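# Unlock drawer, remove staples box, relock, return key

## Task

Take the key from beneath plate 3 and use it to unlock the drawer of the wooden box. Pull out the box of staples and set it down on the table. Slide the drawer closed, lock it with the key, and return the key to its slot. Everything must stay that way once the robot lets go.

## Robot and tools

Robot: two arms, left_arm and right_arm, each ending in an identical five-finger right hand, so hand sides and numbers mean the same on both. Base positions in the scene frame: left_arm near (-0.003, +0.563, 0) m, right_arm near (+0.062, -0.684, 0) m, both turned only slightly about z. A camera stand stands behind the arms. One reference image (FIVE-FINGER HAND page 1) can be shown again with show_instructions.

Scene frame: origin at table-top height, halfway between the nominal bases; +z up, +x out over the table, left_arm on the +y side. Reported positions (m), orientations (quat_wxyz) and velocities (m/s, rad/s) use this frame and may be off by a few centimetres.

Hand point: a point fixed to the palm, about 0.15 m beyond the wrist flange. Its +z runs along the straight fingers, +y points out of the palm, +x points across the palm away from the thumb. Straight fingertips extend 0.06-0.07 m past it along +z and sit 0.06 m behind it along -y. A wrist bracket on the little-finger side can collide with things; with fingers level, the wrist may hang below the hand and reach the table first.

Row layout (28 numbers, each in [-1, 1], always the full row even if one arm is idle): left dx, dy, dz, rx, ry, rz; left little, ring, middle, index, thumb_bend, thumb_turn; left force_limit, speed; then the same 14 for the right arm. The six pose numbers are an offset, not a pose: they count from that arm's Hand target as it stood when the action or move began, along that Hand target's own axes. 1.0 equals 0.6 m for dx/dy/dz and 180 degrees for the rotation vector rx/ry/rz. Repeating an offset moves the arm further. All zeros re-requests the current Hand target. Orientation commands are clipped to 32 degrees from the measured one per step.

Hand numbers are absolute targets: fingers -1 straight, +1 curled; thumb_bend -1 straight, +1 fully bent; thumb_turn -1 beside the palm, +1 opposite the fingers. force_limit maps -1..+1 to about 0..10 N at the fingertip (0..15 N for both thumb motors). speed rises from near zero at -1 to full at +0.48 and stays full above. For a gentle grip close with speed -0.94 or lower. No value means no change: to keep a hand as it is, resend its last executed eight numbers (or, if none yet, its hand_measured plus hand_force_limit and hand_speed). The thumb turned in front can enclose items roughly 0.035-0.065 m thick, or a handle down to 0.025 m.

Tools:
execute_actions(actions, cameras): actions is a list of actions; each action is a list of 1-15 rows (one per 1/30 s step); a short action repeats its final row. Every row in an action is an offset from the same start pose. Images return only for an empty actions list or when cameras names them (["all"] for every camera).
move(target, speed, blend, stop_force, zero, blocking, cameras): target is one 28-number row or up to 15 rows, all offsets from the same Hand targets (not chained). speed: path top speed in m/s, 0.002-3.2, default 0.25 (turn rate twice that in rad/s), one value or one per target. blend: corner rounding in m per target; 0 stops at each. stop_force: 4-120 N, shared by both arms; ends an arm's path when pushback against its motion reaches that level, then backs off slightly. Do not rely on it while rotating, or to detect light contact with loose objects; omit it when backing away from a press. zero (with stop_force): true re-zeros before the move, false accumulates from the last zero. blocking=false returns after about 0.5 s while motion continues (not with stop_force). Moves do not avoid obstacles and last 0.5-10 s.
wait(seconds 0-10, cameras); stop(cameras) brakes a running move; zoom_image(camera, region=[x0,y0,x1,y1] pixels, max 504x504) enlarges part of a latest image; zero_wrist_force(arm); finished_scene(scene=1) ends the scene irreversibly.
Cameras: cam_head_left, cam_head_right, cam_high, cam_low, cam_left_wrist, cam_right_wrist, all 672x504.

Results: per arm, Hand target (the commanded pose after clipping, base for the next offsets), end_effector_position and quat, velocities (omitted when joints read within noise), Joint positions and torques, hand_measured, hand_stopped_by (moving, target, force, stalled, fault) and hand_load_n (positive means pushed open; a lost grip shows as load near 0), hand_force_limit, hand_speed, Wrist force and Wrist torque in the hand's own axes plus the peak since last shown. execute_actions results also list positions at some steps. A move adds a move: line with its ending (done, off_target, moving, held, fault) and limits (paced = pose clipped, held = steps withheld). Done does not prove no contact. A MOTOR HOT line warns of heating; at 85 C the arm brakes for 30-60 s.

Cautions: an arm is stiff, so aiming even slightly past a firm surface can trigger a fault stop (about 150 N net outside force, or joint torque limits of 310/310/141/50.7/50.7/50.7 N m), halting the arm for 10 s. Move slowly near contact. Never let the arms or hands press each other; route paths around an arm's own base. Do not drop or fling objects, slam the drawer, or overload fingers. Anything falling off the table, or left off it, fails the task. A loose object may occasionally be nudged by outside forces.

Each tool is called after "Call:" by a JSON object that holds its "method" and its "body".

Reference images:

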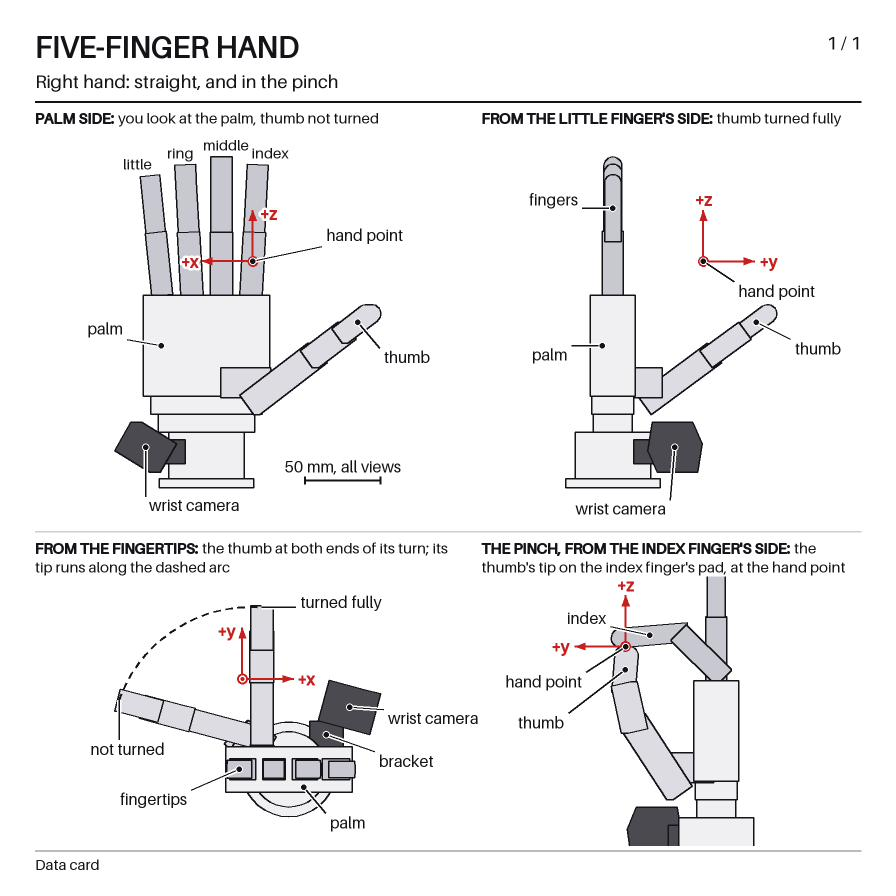

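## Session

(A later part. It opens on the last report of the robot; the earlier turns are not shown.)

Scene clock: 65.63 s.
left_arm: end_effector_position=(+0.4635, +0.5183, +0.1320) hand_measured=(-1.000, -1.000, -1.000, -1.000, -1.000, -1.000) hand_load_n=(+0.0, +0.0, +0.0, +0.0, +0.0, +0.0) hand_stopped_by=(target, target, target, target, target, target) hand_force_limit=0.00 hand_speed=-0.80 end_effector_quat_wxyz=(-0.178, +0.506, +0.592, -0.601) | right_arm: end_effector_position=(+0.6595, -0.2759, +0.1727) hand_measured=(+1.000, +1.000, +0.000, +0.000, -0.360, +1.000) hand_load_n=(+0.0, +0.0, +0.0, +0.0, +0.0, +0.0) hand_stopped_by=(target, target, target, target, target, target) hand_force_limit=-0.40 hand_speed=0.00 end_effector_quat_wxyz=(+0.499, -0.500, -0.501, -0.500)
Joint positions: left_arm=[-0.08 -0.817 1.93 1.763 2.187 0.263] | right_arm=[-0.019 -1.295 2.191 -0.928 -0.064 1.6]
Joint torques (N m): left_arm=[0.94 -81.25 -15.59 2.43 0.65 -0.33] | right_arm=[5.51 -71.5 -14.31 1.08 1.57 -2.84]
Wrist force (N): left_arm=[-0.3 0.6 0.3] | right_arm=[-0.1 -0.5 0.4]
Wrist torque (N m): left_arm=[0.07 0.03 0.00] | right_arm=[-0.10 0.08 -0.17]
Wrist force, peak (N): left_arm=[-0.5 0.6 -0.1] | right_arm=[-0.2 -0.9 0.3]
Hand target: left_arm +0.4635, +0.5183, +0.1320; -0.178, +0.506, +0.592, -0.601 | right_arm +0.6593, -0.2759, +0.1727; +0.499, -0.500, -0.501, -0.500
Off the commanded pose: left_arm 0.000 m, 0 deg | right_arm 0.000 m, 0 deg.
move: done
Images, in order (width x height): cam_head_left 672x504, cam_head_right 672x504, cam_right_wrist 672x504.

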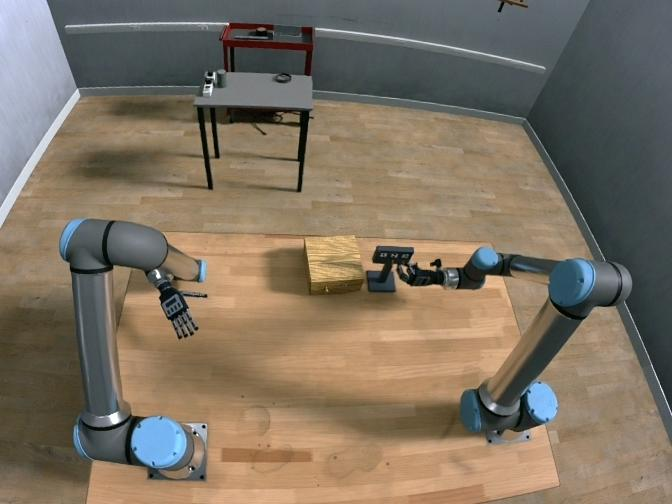

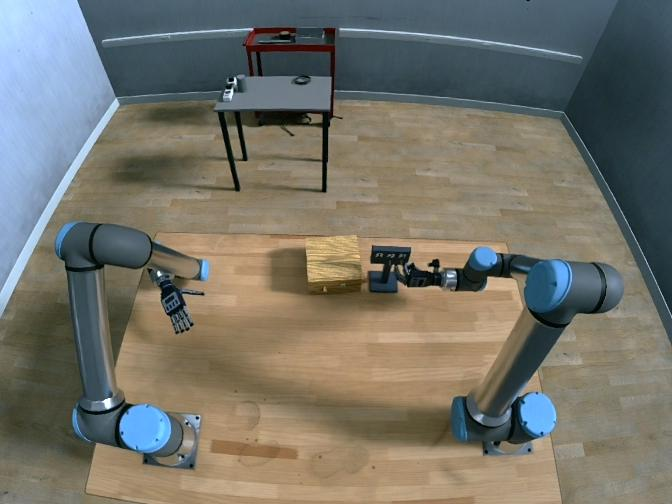

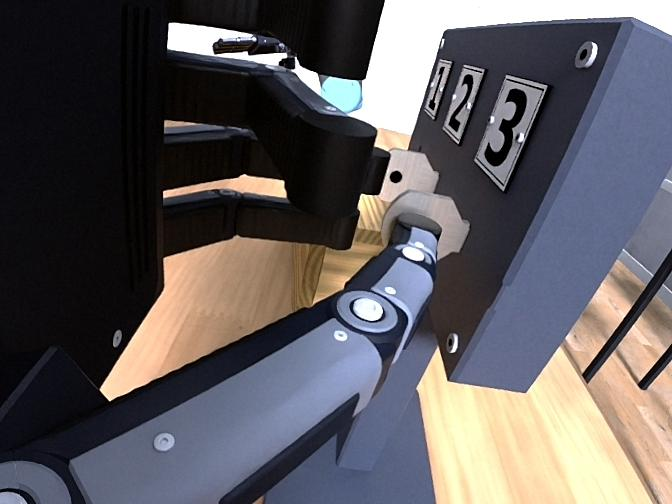

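Call:
{"method": "move", "body": {"target": [0,0,0,0,0,0,-1,-1,-1,-1,-1,-1,0,-0.8,0.0033,0.0175,0,0,0,0,1,1,0.0,0.0,-0.29,1,-0.5,-0.5], "speed": 0.04, "cameras": ["cam_right_wrist","cam_head_left","cam_head_right"]}}

Call:
{"method": "zoom_image", "body": {"camera": "cam_right_wrist", "region": [300, 120, 500, 300]}}

Call:
{"method": "zoom_image", "body": {"camera": "cam_head_left", "region": [380, 245, 440, 290]}}

Call:
{"method": "zoom_image", "body": {"camera": "cam_head_right", "region": [380, 245, 440, 290]}}

Scene clock: 67.37 s.
left_arm: end_effector_position=(+0.4635, +0.5183, +0.1320) hand_measured=(-1.000, -1.000, -1.000, -1.000, -1.000, -1.000) hand_load_n=(+0.0, +0.0, +0.0, +0.0, +0.0, +0.0) hand_stopped_by=(target, target, target, target, target, target) hand_force_limit=0.00 hand_speed=-0.80 end_effector_quat_wxyz=(-0.178, +0.506, +0.592, -0.601) | right_arm: end_effector_position=(+0.6699, -0.2759, +0.1747) hand_measured=(+1.000, +1.000, +0.000, +0.000, -0.290, +1.000) hand_load_n=(+0.0, +0.0, +0.0, +0.0, +0.0, +0.0) hand_stopped_by=(target, target, target, target, target, target) hand_force_limit=-0.50 hand_speed=-0.50 end_effector_quat_wxyz=(+0.499, -0.500, -0.501, -0.500)
Joint positions: left_arm=[-0.08 -0.817 1.93 1.763 2.187 0.263] | right_arm=[-0.018 -1.285 2.171 -0.919 -0.062 1.601]
Joint torques (N m): left_arm=[1.04 -81.89 -15.78 2.39 0.62 -0.44] | right_arm=[6.24 -46.43 -24.26 1.55 1.25 -3.04]
Wrist force (N): left_arm=[-0.2 0.2 0.3] | right_arm=[-0.4 -0.3 0.3]
Wrist torque (N m): left_arm=[0.01 0.01 -0.01] | right_arm=[-0.06 0.12 -0.09]
Wrist force, peak (N): left_arm=[-0.5 0.5 -0.6] | right_arm=[-0.5 -0.9 0.3]
Hand target: left_arm +0.4635, +0.5183, +0.1320; -0.178, +0.506, +0.592, -0.601 | right_arm +0.6698, -0.2759, +0.1747; +0.499, -0.500, -0.501, -0.500
Off the commanded pose: left_arm 0.000 m, 0 deg | right_arm 0.000 m, 0 deg.
move: done
Images, in order (width x height): cam_head_left 672x504, cam_head_right 672x504, cam_right_wrist 672x504.

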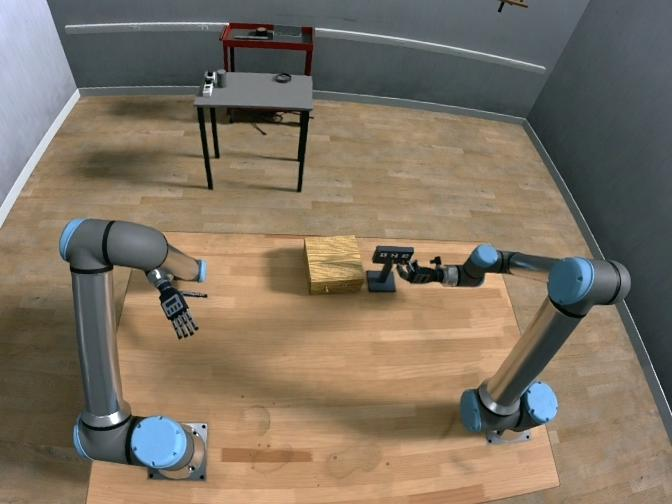

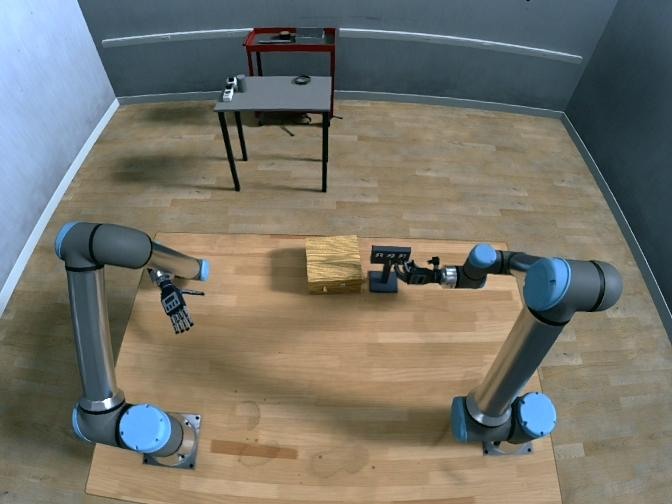

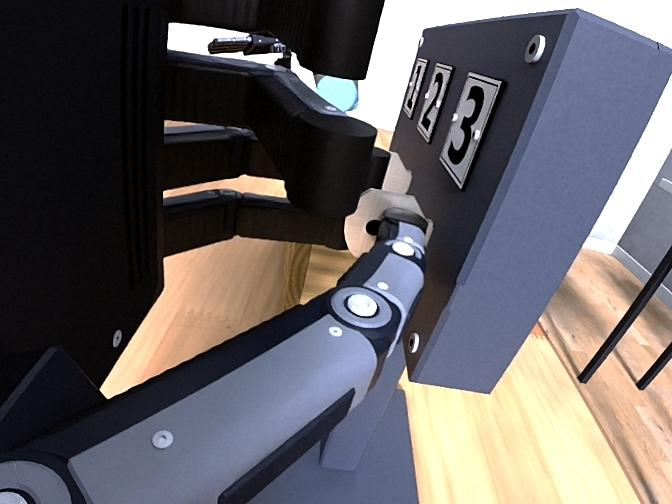

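Scaled by 2.520 from the camera's 672x504 image, which has a finer 960x720 frame.

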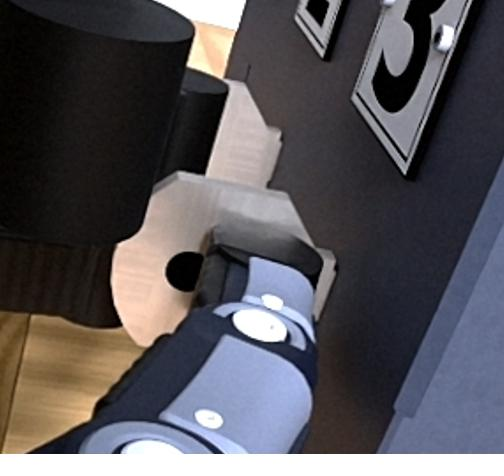

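Scaled by 8.400.

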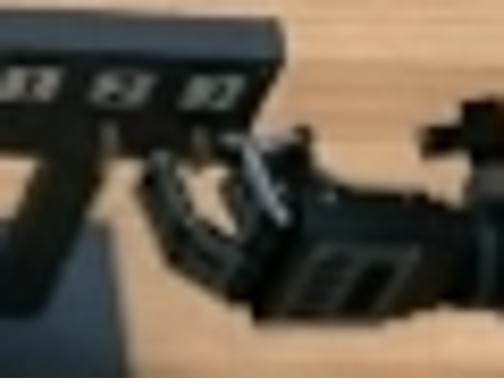

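Scaled by 8.400.

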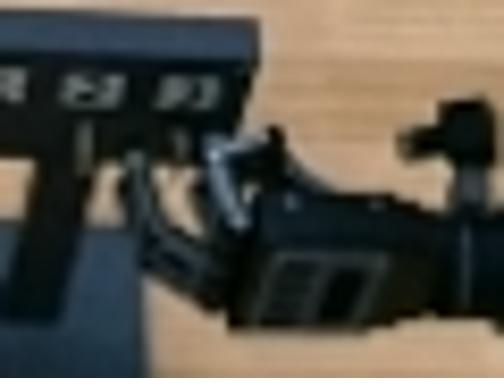

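Call:
{"method": "move", "body": {"target": [0,0,0,0,0,0,-1,-1,-1,-1,-1,-1,0,-0.8,0,0,0,0,0,0,1,1,0.5,0.5,0.1,1,-0.6,-0.94], "speed": 0.04, "cameras": ["cam_right_wrist","cam_head_left","cam_head_right"]}}

Call:
{"method": "zoom_image", "body": {"camera": "cam_right_wrist", "region": [300, 120, 500, 300]}}

Call:
{"method": "zoom_image", "body": {"camera": "cam_head_left", "region": [380, 245, 440, 290]}}

Scene clock: 69.63 s.
left_arm: end_effector_position=(+0.4635, +0.5183, +0.1320) hand_measured=(-1.000, -1.000, -1.000, -1.000, -1.000, -1.000) hand_load_n=(+0.0, +0.0, +0.0, +0.0, +0.0, -0.5) hand_stopped_by=(target, target, target, target, target, target) hand_force_limit=0.00 hand_speed=-0.80 end_effector_quat_wxyz=(-0.178, +0.506, +0.592, -0.601) | right_arm: end_effector_position=(+0.6698, -0.2759, +0.1747) hand_measured=(+1.000, +1.000, +0.218, +0.230, -0.212, +1.000) hand_load_n=(+0.0, +0.0, +2.0, +3.5, +3.5, +0.0) hand_stopped_by=(target, target, force, force, force, target) hand_force_limit=-0.60 hand_speed=-0.94 end_effector_quat_wxyz=(+0.499, -0.500, -0.501, -0.500)
Joint positions: left_arm=[-0.08 -0.817 1.93 1.763 2.187 0.263] | right_arm=[-0.018 -1.285 2.171 -0.918 -0.062 1.6]
Joint torques (N m): left_arm=[1.05 -80.95 -15.49 2.34 0.79 -0.26] | right_arm=[-3.82 -39.77 -38.05 1.61 -0.08 -2.93]
Wrist force (N): left_arm=[-0.1 0.0 0.2] | right_arm=[-0.6 -1.2 -1.2]
Wrist torque (N m): left_arm=[-0.01 0.00 -0.01] | right_arm=[-0.13 0.16 -0.10]
Wrist force, peak (N): left_arm=[-0.7 0.5 -0.1] | right_arm=[-0.5 1.2 -2.5]
Hand target: left_arm +0.4635, +0.5183, +0.1320; -0.178, +0.506, +0.592, -0.601 | right_arm +0.6698, -0.2759, +0.1747; +0.499, -0.500, -0.501, -0.500
Off the commanded pose: left_arm 0.000 m, 0 deg | right_arm 0.000 m, 0 deg.
move: done
Images, in order (width x height): cam_head_left 672x504, cam_head_right 672x504, cam_right_wrist 672x504.

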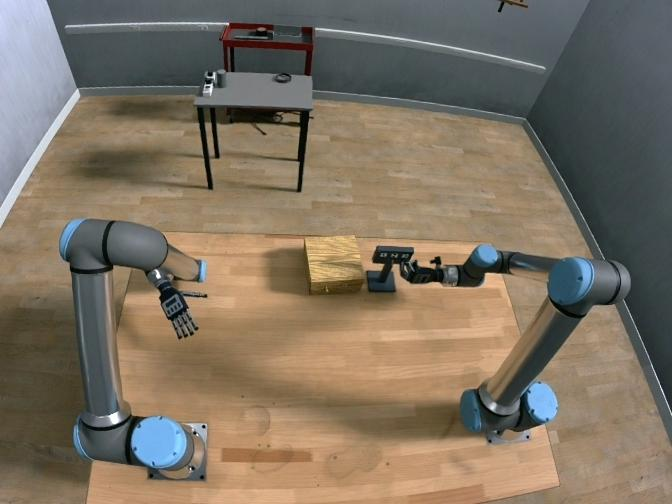

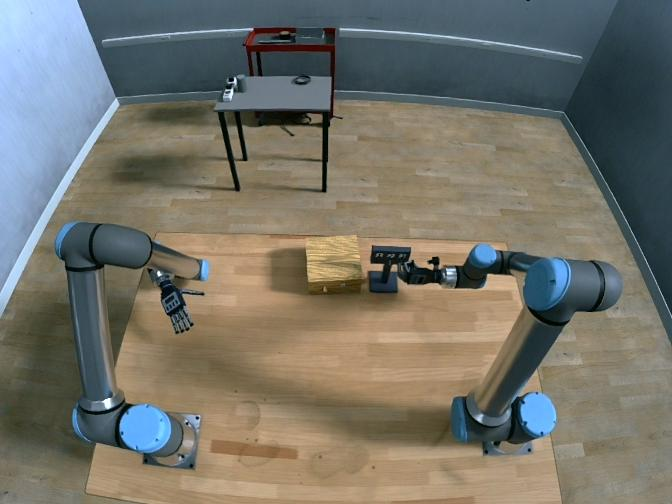

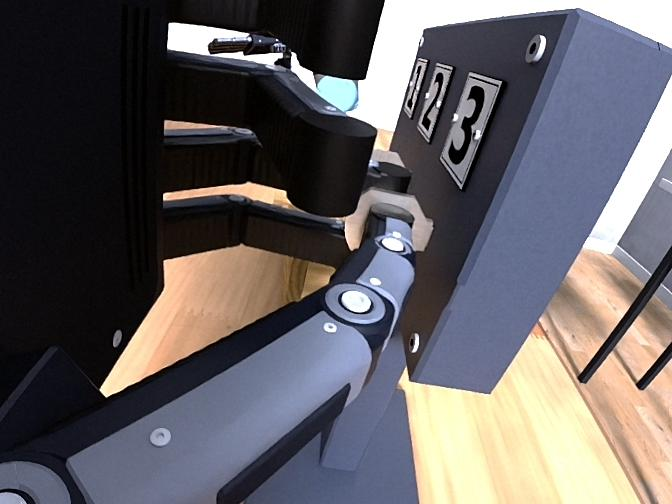

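Scaled by 2.520 from the camera's 672x504 image, which has a finer 960x720 frame.

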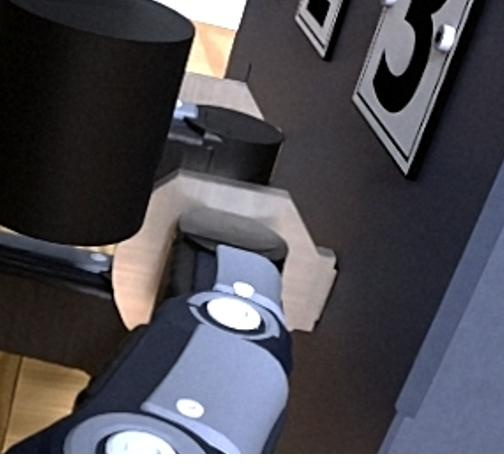

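Scaled by 8.400.

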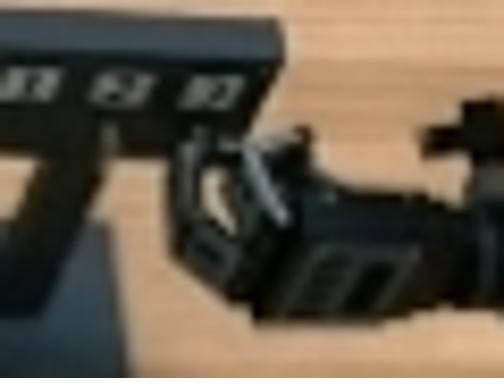

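Call:
{"method": "move", "body": {"target": [0,0,0,0,0,0,-1,-1,-1,-1,-1,-1,0,-0.8,0,0,0,0,0,0,1,1,0.6,0.6,0.2,1,-0.1,-0.94], "speed": 0.04}}

Scene clock: 70.43 s.
left_arm: end_effector_position=(+0.4635, +0.5183, +0.1320) hand_measured=(-1.000, -1.000, -1.000, -1.000, -1.000, -1.000) hand_load_n=(+0.0, +0.0, +0.0, +0.0, +0.0, +0.0) hand_stopped_by=(target, target, target, target, target, target) hand_force_limit=0.00 hand_speed=-0.80 end_effector_quat_wxyz=(-0.178, +0.506, +0.592, -0.601) | right_arm: end_effector_position=(+0.6698, -0.2759, +0.1747) hand_measured=(+1.000, +1.000, +0.228, +0.234, -0.206, +1.000) hand_load_n=(+0.0, +0.0, +6.0, +4.5, +6.5, +0.5) hand_stopped_by=(target, target, force, force, force, target) hand_force_limit=-0.10 hand_speed=-0.94 end_effector_quat_wxyz=(+0.499, -0.500, -0.501, -0.500)
Joint positions: left_arm=[-0.08 -0.817 1.93 1.763 2.187 0.263] | right_arm=[-0.018 -1.285 2.171 -0.918 -0.062 1.6]
Joint torques (N m): left_arm=[1.48 -79.64 -15.05 2.46 0.58 -0.22] | right_arm=[-4.1 -40.16 -35.9 0.77 -0.41 -3.12]
Wrist force (N): left_arm=[-0.1 0.5 0.1] | right_arm=[-0.7 -0.4 -1.7]
Wrist torque (N m): left_arm=[0.07 0.01 0.01] | right_arm=[-0.11 0.16 -0.09]
Wrist force, peak (N): left_arm=[-0.8 0.5 0.1] | right_arm=[-1.1 -1.5 -2.1]
Hand target: left_arm +0.4635, +0.5183, +0.1320; -0.178, +0.506, +0.592, -0.601 | right_arm +0.6698, -0.2759, +0.1747; +0.499, -0.500, -0.501, -0.500
Off the commanded pose: left_arm 0.000 m, 0 deg | right_arm 0.000 m, 0 deg.
move: done

Call:
{"method": "move", "body": {"target": [0,0,0,0,0,0,-1,-1,-1,-1,-1,-1,0,-0.8,0,-0.0333,0,0,0,0,1,1,0.6,0.6,0.2,1,-0.1,-0.94], "speed": 0.04, "cameras": ["cam_right_wrist"]}}

Call:
{"method": "zoom_image", "body": {"camera": "cam_right_wrist", "region": [300, 120, 500, 300]}}

Scene clock: 71.73 s.
left_arm: end_effector_position=(+0.4635, +0.5183, +0.1320) hand_measured=(-1.000, -1.000, -1.000, -1.000, -1.000, -1.000) hand_load_n=(+0.0, +0.0, +0.5, +0.0, +0.0, +0.0) hand_stopped_by=(target, target, target, target, target, target) hand_force_limit=0.00 hand_speed=-0.80 end_effector_quat_wxyz=(-0.178, +0.506, +0.592, -0.601) | right_arm: end_effector_position=(+0.6496, -0.2760, +0.1746) hand_measured=(+1.000, +1.000, +0.228, +0.234, -0.206, +1.000) hand_load_n=(+0.0, +0.0, +5.5, +1.5, +7.0, +1.0) hand_stopped_by=(target, target, force, force, force, target) hand_force_limit=-0.10 hand_speed=-0.94 end_effector_quat_wxyz=(+0.499, -0.500, -0.501, -0.500)
Joint positions: left_arm=[-0.08 -0.817 1.93 1.763 2.187 0.263] | right_arm=[-0.02 -1.31 2.208 -0.928 -0.065 1.598]
Joint torques (N m): left_arm=[1.93 -81.84 -15.46 2.57 0.74 -0.32] | right_arm=[-5.48 -50.14 -40.73 -1.86 -0.02 2.5]
Wrist force (N): left_arm=[-0.5 0.7 -0.3] | right_arm=[-0.5 -0.3 0.2]
Wrist torque (N m): left_arm=[0.12 0.10 -0.01] | right_arm=[-0.06 0.12 -0.25]
Wrist force, peak (N): left_arm=[-0.5 0.7 -0.3] | right_arm=[-0.6 -0.6 -2.2]
Hand target: left_arm +0.4635, +0.5183, +0.1320; -0.178, +0.506, +0.592, -0.601 | right_arm +0.6498, -0.2759, +0.1746; +0.499, -0.500, -0.501, -0.500
Off the commanded pose: left_arm 0.000 m, 0 deg | right_arm 0.000 m, 0 deg.
move: done
Images, in order (width x height): cam_right_wrist 672x504.

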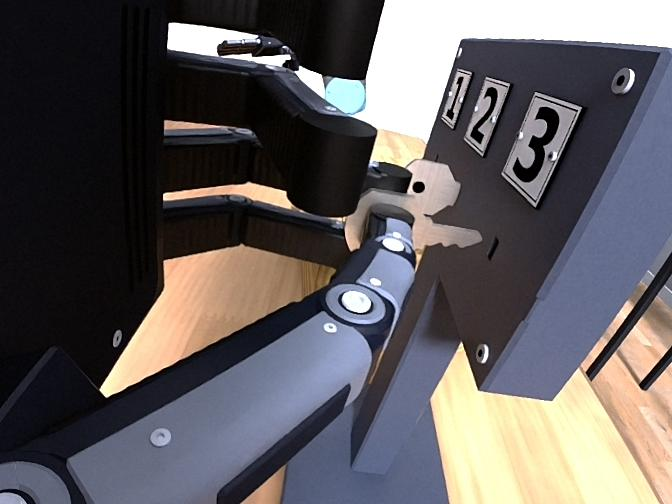

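Scaled by 2.520 from the camera's 672x504 image, which has a finer 960x720 frame.

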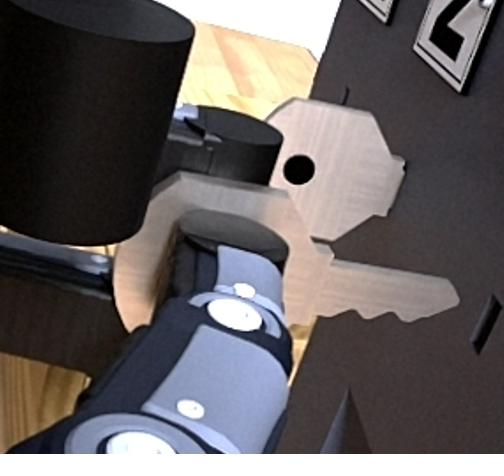

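Call:
{"method": "move", "body": {"target": [[0,0,0,0,0,0,-1,-1,-1,-1,-1,-1,0,-0.8,0,-0.167,0,0,0,0,1,1,0.6,0.6,0.2,1,-0.1,-0.94],[0,0,0,0,0,0,-1,-1,-1,-1,-1,-1,0,-0.8,-0.1,-0.2167,0.32,0,0,0,1,1,0.6,0.6,0.2,1,-0.1,-0.94]], "speed": 0.2, "blend": [0.03,0], "cameras": ["cam_right_wrist","cam_head_left"]}}

Scene clock: 74.87 s.
left_arm: end_effector_position=(+0.4635, +0.5183, +0.1320) hand_measured=(-1.000, -1.000, -1.000, -1.000, -1.000, -1.000) hand_load_n=(+0.0, +0.0, +0.0, +0.0, +0.5, -0.5) hand_stopped_by=(target, target, target, target, target, target) hand_force_limit=0.00 hand_speed=-0.80 end_effector_quat_wxyz=(-0.178, +0.506, +0.592, -0.601) | right_arm: end_effector_position=(+0.5197, -0.0843, +0.1140) hand_measured=(+1.000, +1.000, +0.228, +0.234, -0.206, +1.000) hand_load_n=(+0.0, +0.0, +5.5, +1.5, +7.0, +1.0) hand_stopped_by=(target, target, force, force, force, target) hand_force_limit=-0.10 hand_speed=-0.94 end_effector_quat_wxyz=(+0.499, -0.500, -0.501, -0.500)
Joint positions: left_arm=[-0.08 -0.817 1.93 1.763 2.187 0.263] | right_arm=[0.397 -1.235 2.279 -1.039 0.353 1.563]
Joint torques (N m): left_arm=[0.6 -82.25 -15.67 2.54 0.61 -0.2] | right_arm=[3.91 -62.04 -8.82 1.18 0.39 0.96]
Wrist force (N): left_arm=[-0.4 0.5 0.2] | right_arm=[-0.6 0.6 0.0]
Wrist torque (N m): left_arm=[0.05 0.06 -0.01] | right_arm=[0.05 0.11 -0.19]
Wrist force, peak (N): left_arm=[-0.8 0.6 -0.2] | right_arm=[-1.1 -0.1 2.1]
Hand target: left_arm +0.4635, +0.5183, +0.1320; -0.178, +0.506, +0.592, -0.601 | right_arm +0.5196, -0.0843, +0.1140; +0.499, -0.500, -0.501, -0.500
Off the commanded pose: left_arm 0.000 m, 0 deg | right_arm 0.000 m, 0 deg.
move: done
Images, in order (width x height): cam_head_left 672x504, cam_right_wrist 672x504.

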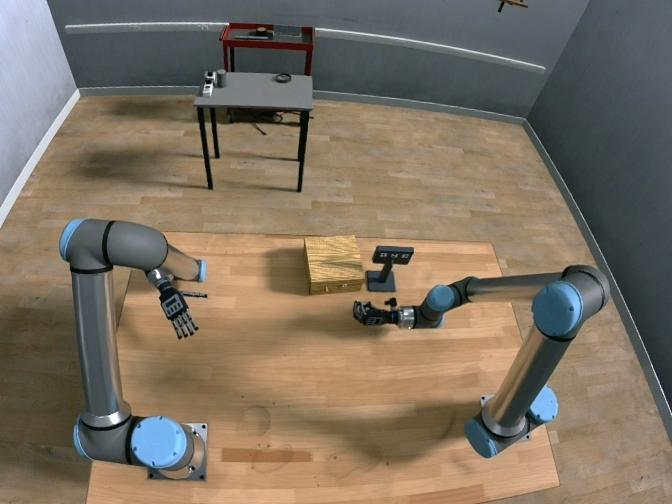

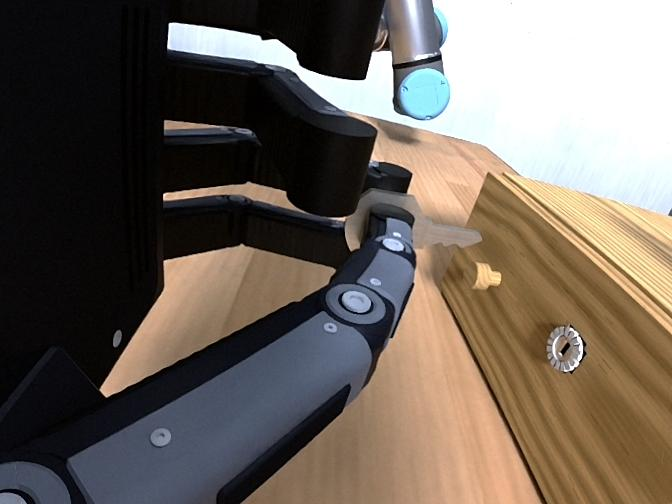

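Call:
{"method": "move", "body": {"target": [0,0,0,0,0,0,-1,-1,-1,-1,-1,-1,0,-0.8,-0.05,0,0,0,0,0,1,1,0.6,0.6,0.2,1,-0.1,-0.94], "speed": 0.1, "cameras": ["cam_right_wrist","cam_head_left","cam_head_right"]}}

Call:
{"method": "zoom_image", "body": {"camera": "cam_head_left", "region": [320, 260, 400, 330]}}

Call:
{"method": "zoom_image", "body": {"camera": "cam_head_right", "region": [320, 260, 400, 330]}}

Scene clock: 76.10 s.
left_arm: end_effector_position=(+0.4635, +0.5183, +0.1320) hand_measured=(-1.000, -1.000, -1.000, -1.000, -1.000, -1.000) hand_load_n=(+0.0, +0.0, +0.0, +0.0, +0.0, -0.5) hand_stopped_by=(target, target, target, target, target, target) hand_force_limit=0.00 hand_speed=-0.80 end_effector_quat_wxyz=(-0.178, +0.506, +0.592, -0.601) | right_arm: end_effector_position=(+0.5196, -0.0843, +0.0839) hand_measured=(+1.000, +1.000, +0.228, +0.234, -0.206, +1.000) hand_load_n=(+0.0, +0.0, +5.5, +1.5, +7.5, +1.0) hand_stopped_by=(target, target, force, force, force, target) hand_force_limit=-0.10 hand_speed=-0.94 end_effector_quat_wxyz=(+0.499, -0.500, -0.501, -0.500)
Joint positions: left_arm=[-0.08 -0.817 1.93 1.763 2.187 0.263] | right_arm=[0.397 -1.178 2.288 -1.104 0.353 1.563]
Joint torques (N m): left_arm=[1.4 -81.21 -15.37 2.49 0.54 -0.39] | right_arm=[-8.86 -72.17 -14.12 0.26 -2.14 2.41]
Wrist force (N): left_arm=[-0.1 0.3 0.2] | right_arm=[-0.2 0.3 0.3]
Wrist torque (N m): left_arm=[0.04 0.01 0.00] | right_arm=[-0.03 0.05 -0.18]
Wrist force, peak (N): left_arm=[-0.5 0.6 0.9] | right_arm=[-1.1 0.1 0.2]
Hand target: left_arm +0.4635, +0.5183, +0.1320; -0.178, +0.506, +0.592, -0.601 | right_arm +0.5197, -0.0843, +0.0840; +0.499, -0.500, -0.501, -0.500
Off the commanded pose: left_arm 0.000 m, 0 deg | right_arm 0.000 m, 0 deg.
move: done
Images, in order (width x height): cam_head_left 672x504, cam_head_right 672x504, cam_right_wrist 672x504.

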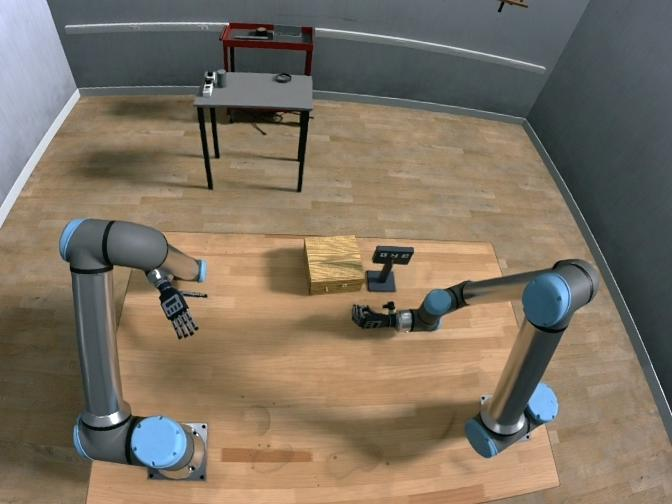

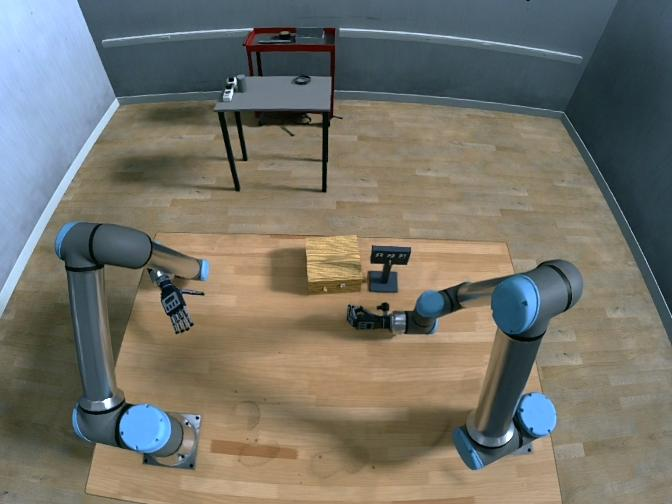

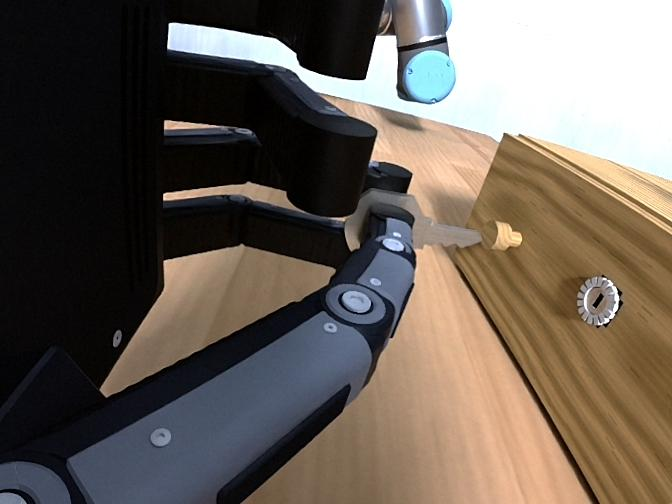

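Scaled by 6.300.

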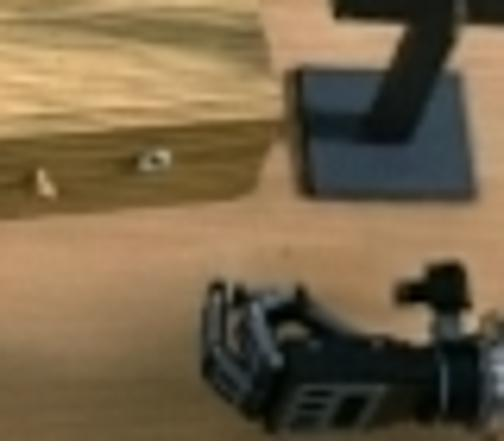

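Scaled by 6.300.

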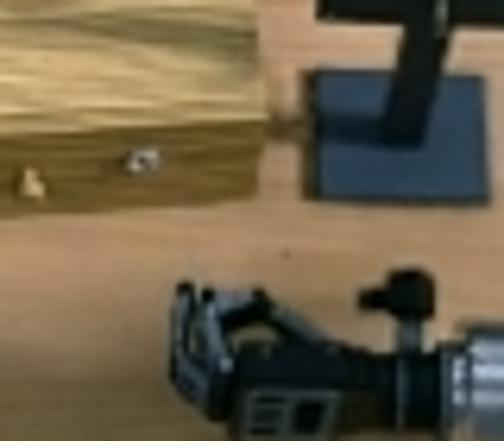

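Call:
{"method": "zoom_image", "body": {"camera": "cam_head_left", "region": [295, 225, 405, 305]}}

Call:
{"method": "zoom_image", "body": {"camera": "cam_head_right", "region": [295, 225, 405, 305]}}

Call:
{"method": "zoom_image", "body": {"camera": "cam_right_wrist", "region": [420, 120, 672, 400]}}

Scaled by 4.582.

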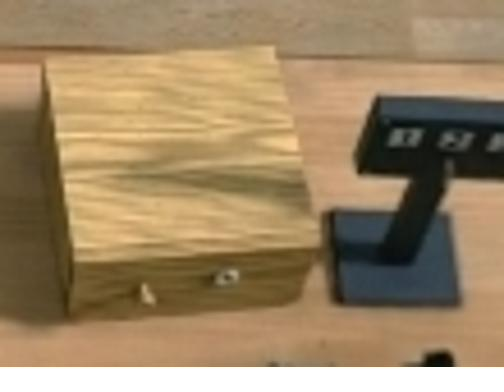

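Scaled by 4.582.

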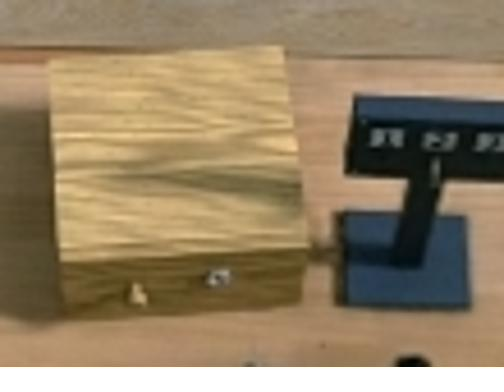

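Scaled by 1.800 from the camera's 672x504 image, which has a finer 960x720 frame.

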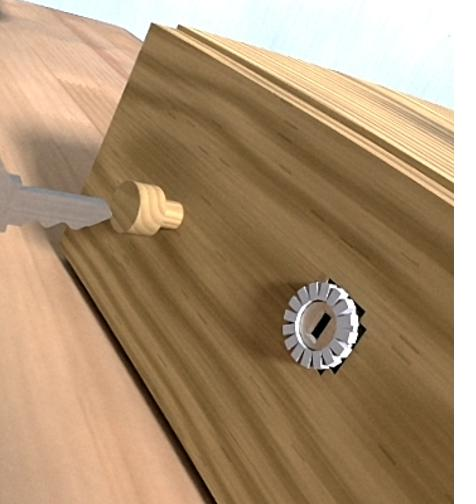

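Call:
{"method": "move", "body": {"target": [0,0,0,0,0,0,-1,-1,-1,-1,-1,-1,0,-0.8,-0.03,0,0.05,0.0444,0,0,1,1,0.6,0.6,0.2,1,-0.1,-0.94], "speed": 0.1, "cameras": ["cam_right_wrist","cam_head_left","cam_head_right"]}}

Call:
{"method": "zoom_image", "body": {"camera": "cam_right_wrist", "region": [420, 120, 672, 400]}}

Call:
{"method": "zoom_image", "body": {"camera": "cam_head_left", "region": [320, 260, 400, 330]}}

Call:
{"method": "zoom_image", "body": {"camera": "cam_head_right", "region": [320, 260, 400, 330]}}

Scene clock: 80.97 s.
left_arm: end_effector_position=(+0.4635, +0.5183, +0.1320) hand_measured=(-1.000, -1.000, -1.000, -1.000, -1.000, -1.000) hand_load_n=(+0.0, +0.0, +0.0, +0.0, +0.5, +0.0) hand_stopped_by=(target, target, target, target, target, target) hand_force_limit=0.00 hand_speed=-0.80 end_effector_quat_wxyz=(-0.178, +0.506, +0.592, -0.601) | right_arm: end_effector_position=(+0.5197, -0.0542, +0.0659) hand_measured=(+1.000, +1.000, +0.228, +0.234, -0.206, +1.000) hand_load_n=(+0.0, +0.0, +5.5, +1.5, +7.0, +1.0) hand_stopped_by=(target, target, force, force, force, target) hand_force_limit=-0.10 hand_speed=-0.94 end_effector_quat_wxyz=(+0.533, -0.464, -0.535, -0.463) end_effector_velocity=(-0.002, -0.001, -0.001) end_effector_angular_velocity=(-0.001, +0.003, -0.004)
Joint positions: left_arm=[-0.08 -0.817 1.93 1.763 2.187 0.263] | right_arm=[0.415 -1.1 2.201 -1.091 0.231 1.56]
Joint velocities: left_arm=[within noise] | right_arm=[0 -0.002 0.005 0 0.003 0.001]
Joint torques (N m): left_arm=[1.59 -83.01 -15.78 2.39 0.78 -0.27] | right_arm=[-8.28 -81.29 -7.29 0.1 2.54 -2.79]
Wrist force (N): left_arm=[-0.4 0.4 0.2] | right_arm=[0.0 0.2 0.4]
Wrist torque (N m): left_arm=[0.05 0.05 -0.01] | right_arm=[-0.02 0.01 -0.04]
Wrist force, peak (N): left_arm=[0.0 1.0 0.0] | right_arm=[-0.7 0.5 0.1]
Hand target: left_arm +0.4635, +0.5183, +0.1320; -0.178, +0.506, +0.592, -0.601 | right_arm +0.5197, -0.0543, +0.0659; +0.533, -0.464, -0.535, -0.464
Off the commanded pose: left_arm 0.000 m, 0 deg | right_arm 0.000 m, 0 deg.
move: done
Images, in order (width x height): cam_head_left 672x504, cam_head_right 672x504, cam_right_wrist 672x504.

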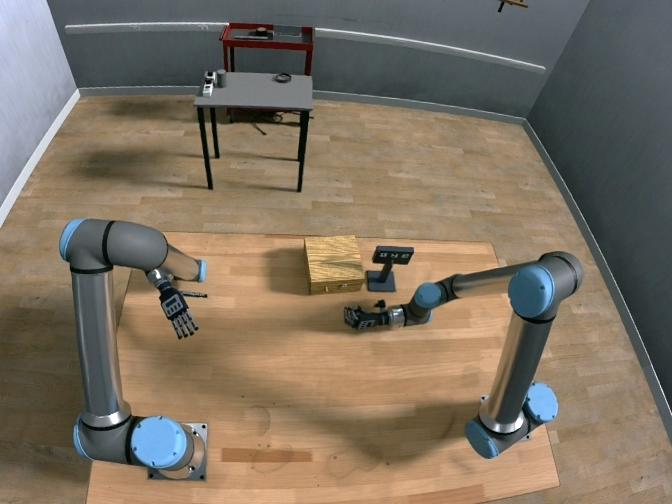

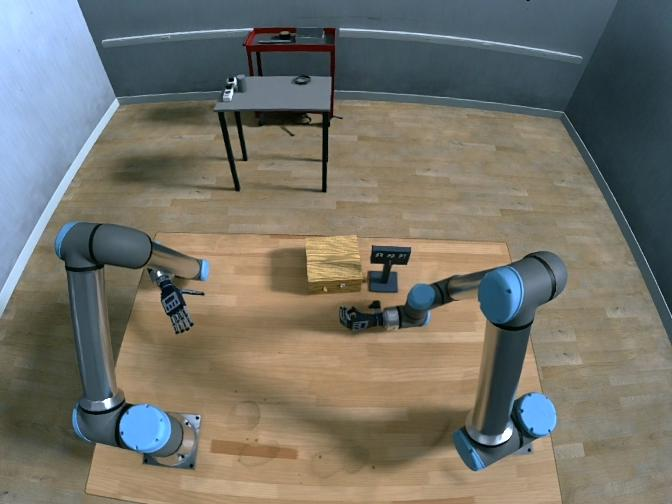

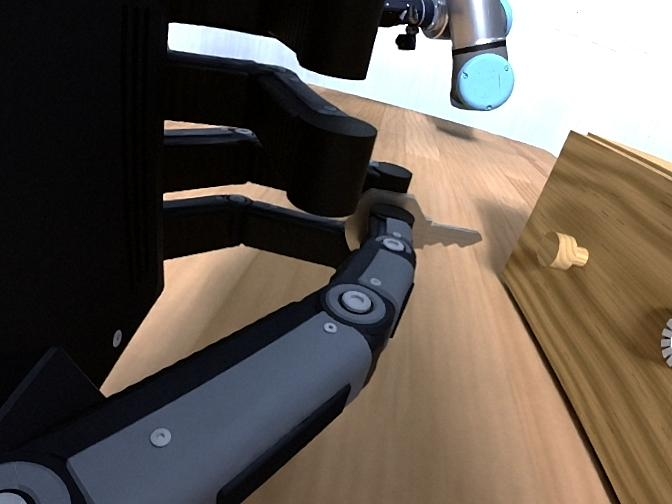

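Scaled by 1.800 from the camera's 672x504 image, which has a finer 960x720 frame.

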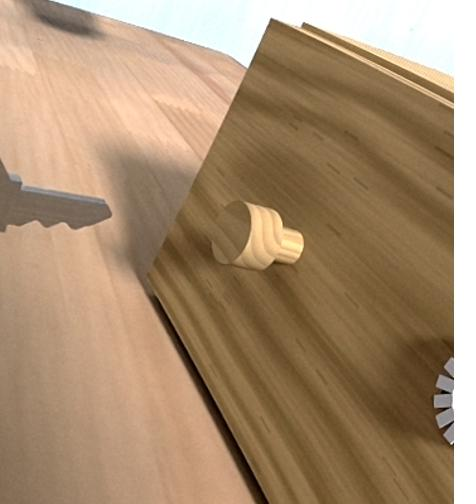

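Scaled by 6.300.

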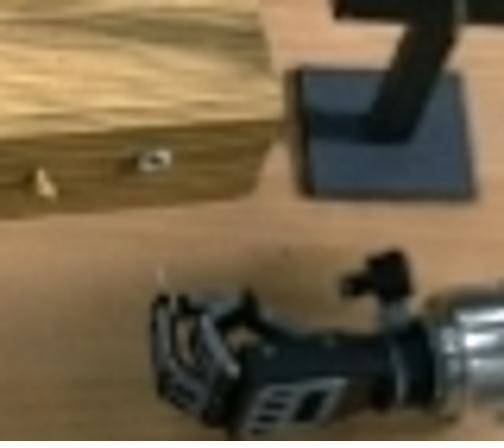

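Scaled by 6.300.

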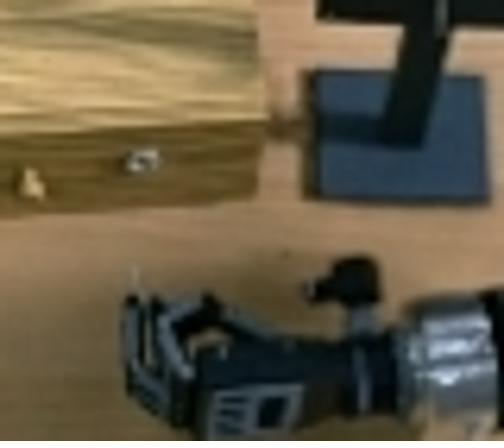

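Call:
{"method": "move", "body": {"target": [0,0,0,0,0,0,-1,-1,-1,-1,-1,-1,0,-0.8,-0.0133,0.0302,-0.0245,0,0,0,1,1,0.6,0.6,0.2,1,-0.1,-0.94], "speed": 0.1, "cameras": ["cam_right_wrist","cam_head_left","cam_head_right"]}}

Call:
{"method": "zoom_image", "body": {"camera": "cam_right_wrist", "region": [420, 120, 672, 400]}}

Call:
{"method": "zoom_image", "body": {"camera": "cam_head_left", "region": [320, 260, 400, 330]}}

Call:
{"method": "zoom_image", "body": {"camera": "cam_head_right", "region": [320, 260, 400, 330]}}

Scene clock: 83.33 s.
left_arm: end_effector_position=(+0.4635, +0.5183, +0.1320) hand_measured=(-1.000, -1.000, -1.000, -1.000, -1.000, -1.000) hand_load_n=(+0.0, +0.0, +0.0, -0.5, -0.5, +0.0) hand_stopped_by=(target, target, target, target, target, target) hand_force_limit=0.00 hand_speed=-0.80 end_effector_quat_wxyz=(-0.178, +0.506, +0.592, -0.601) | right_arm: end_effector_position=(+0.5399, -0.0664, +0.0580) hand_measured=(+1.000, +1.000, +0.228, +0.234, -0.206, +1.000) hand_load_n=(+0.0, +0.0, +5.5, +2.0, +7.0, +1.0) hand_stopped_by=(target, target, force, force, force, target) hand_force_limit=-0.10 hand_speed=-0.94 end_effector_quat_wxyz=(+0.533, -0.464, -0.535, -0.464)
Joint positions: left_arm=[-0.08 -0.817 1.93 1.763 2.187 0.263] | right_arm=[0.381 -1.078 2.185 -1.096 0.197 1.558]
Joint torques (N m): left_arm=[-0.24 -81.52 -15.56 2.47 0.65 -0.28] | right_arm=[9.49 -80.54 -8.92 -0.18 1.55 -2.6]
Wrist force (N): left_arm=[0.1 -0.2 -0.1] | right_arm=[-0.3 -0.4 0.2]
Wrist torque (N m): left_arm=[-0.02 -0.02 0.00] | right_arm=[-0.12 0.06 -0.08]
Wrist force, peak (N): left_arm=[-0.7 0.6 0.5] | right_arm=[-0.9 0.7 -0.4]
Hand target: left_arm +0.4635, +0.5183, +0.1320; -0.178, +0.506, +0.592, -0.601 | right_arm +0.5397, -0.0664, +0.0580; +0.533, -0.464, -0.535, -0.464
Off the commanded pose: left_arm 0.000 m, 0 deg | right_arm 0.000 m, 0 deg.
move: done
Images, in order (width x height): cam_head_left 672x504, cam_head_right 672x504, cam_right_wrist 672x504.

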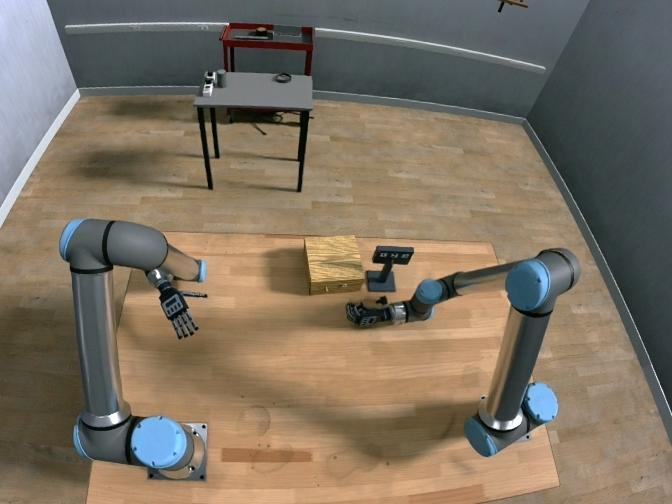

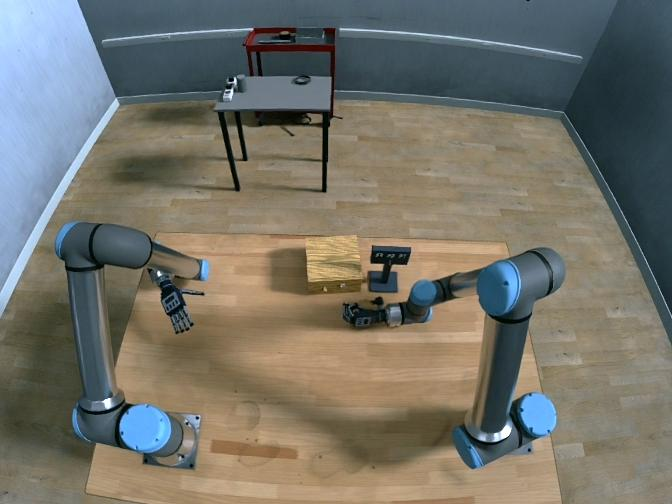

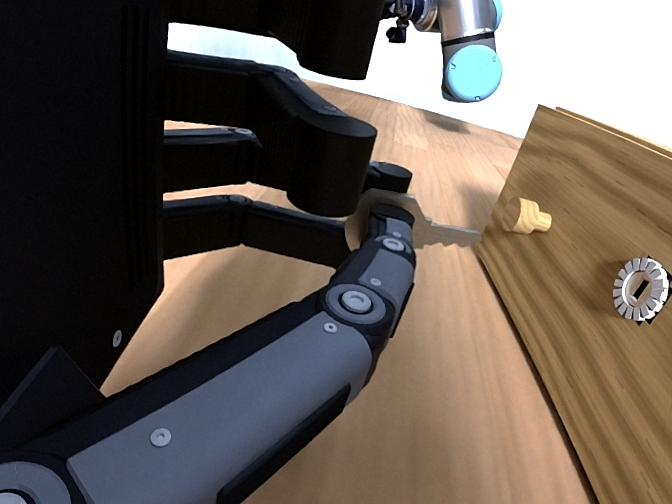

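Scaled by 1.800 from the camera's 672x504 image, which has a finer 960x720 frame.

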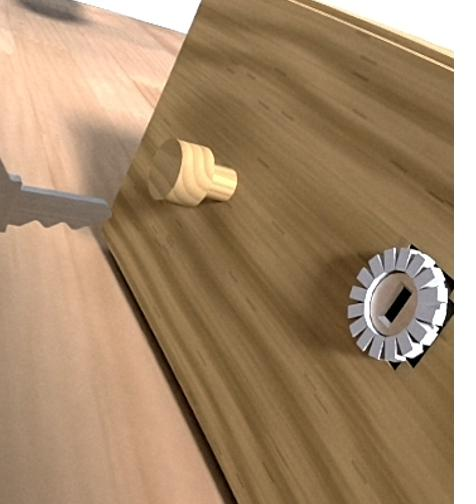

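Scaled by 6.300.

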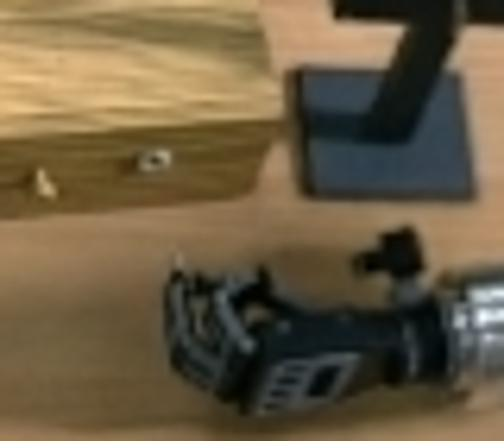

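Scaled by 6.300.

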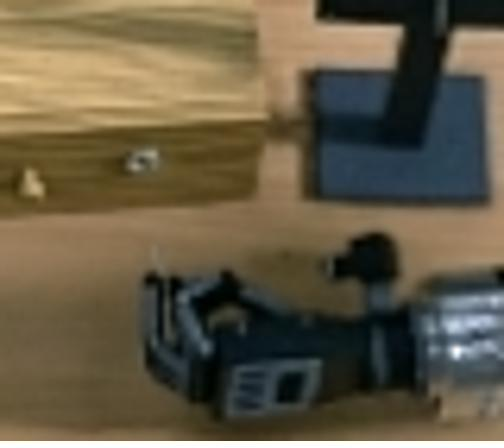

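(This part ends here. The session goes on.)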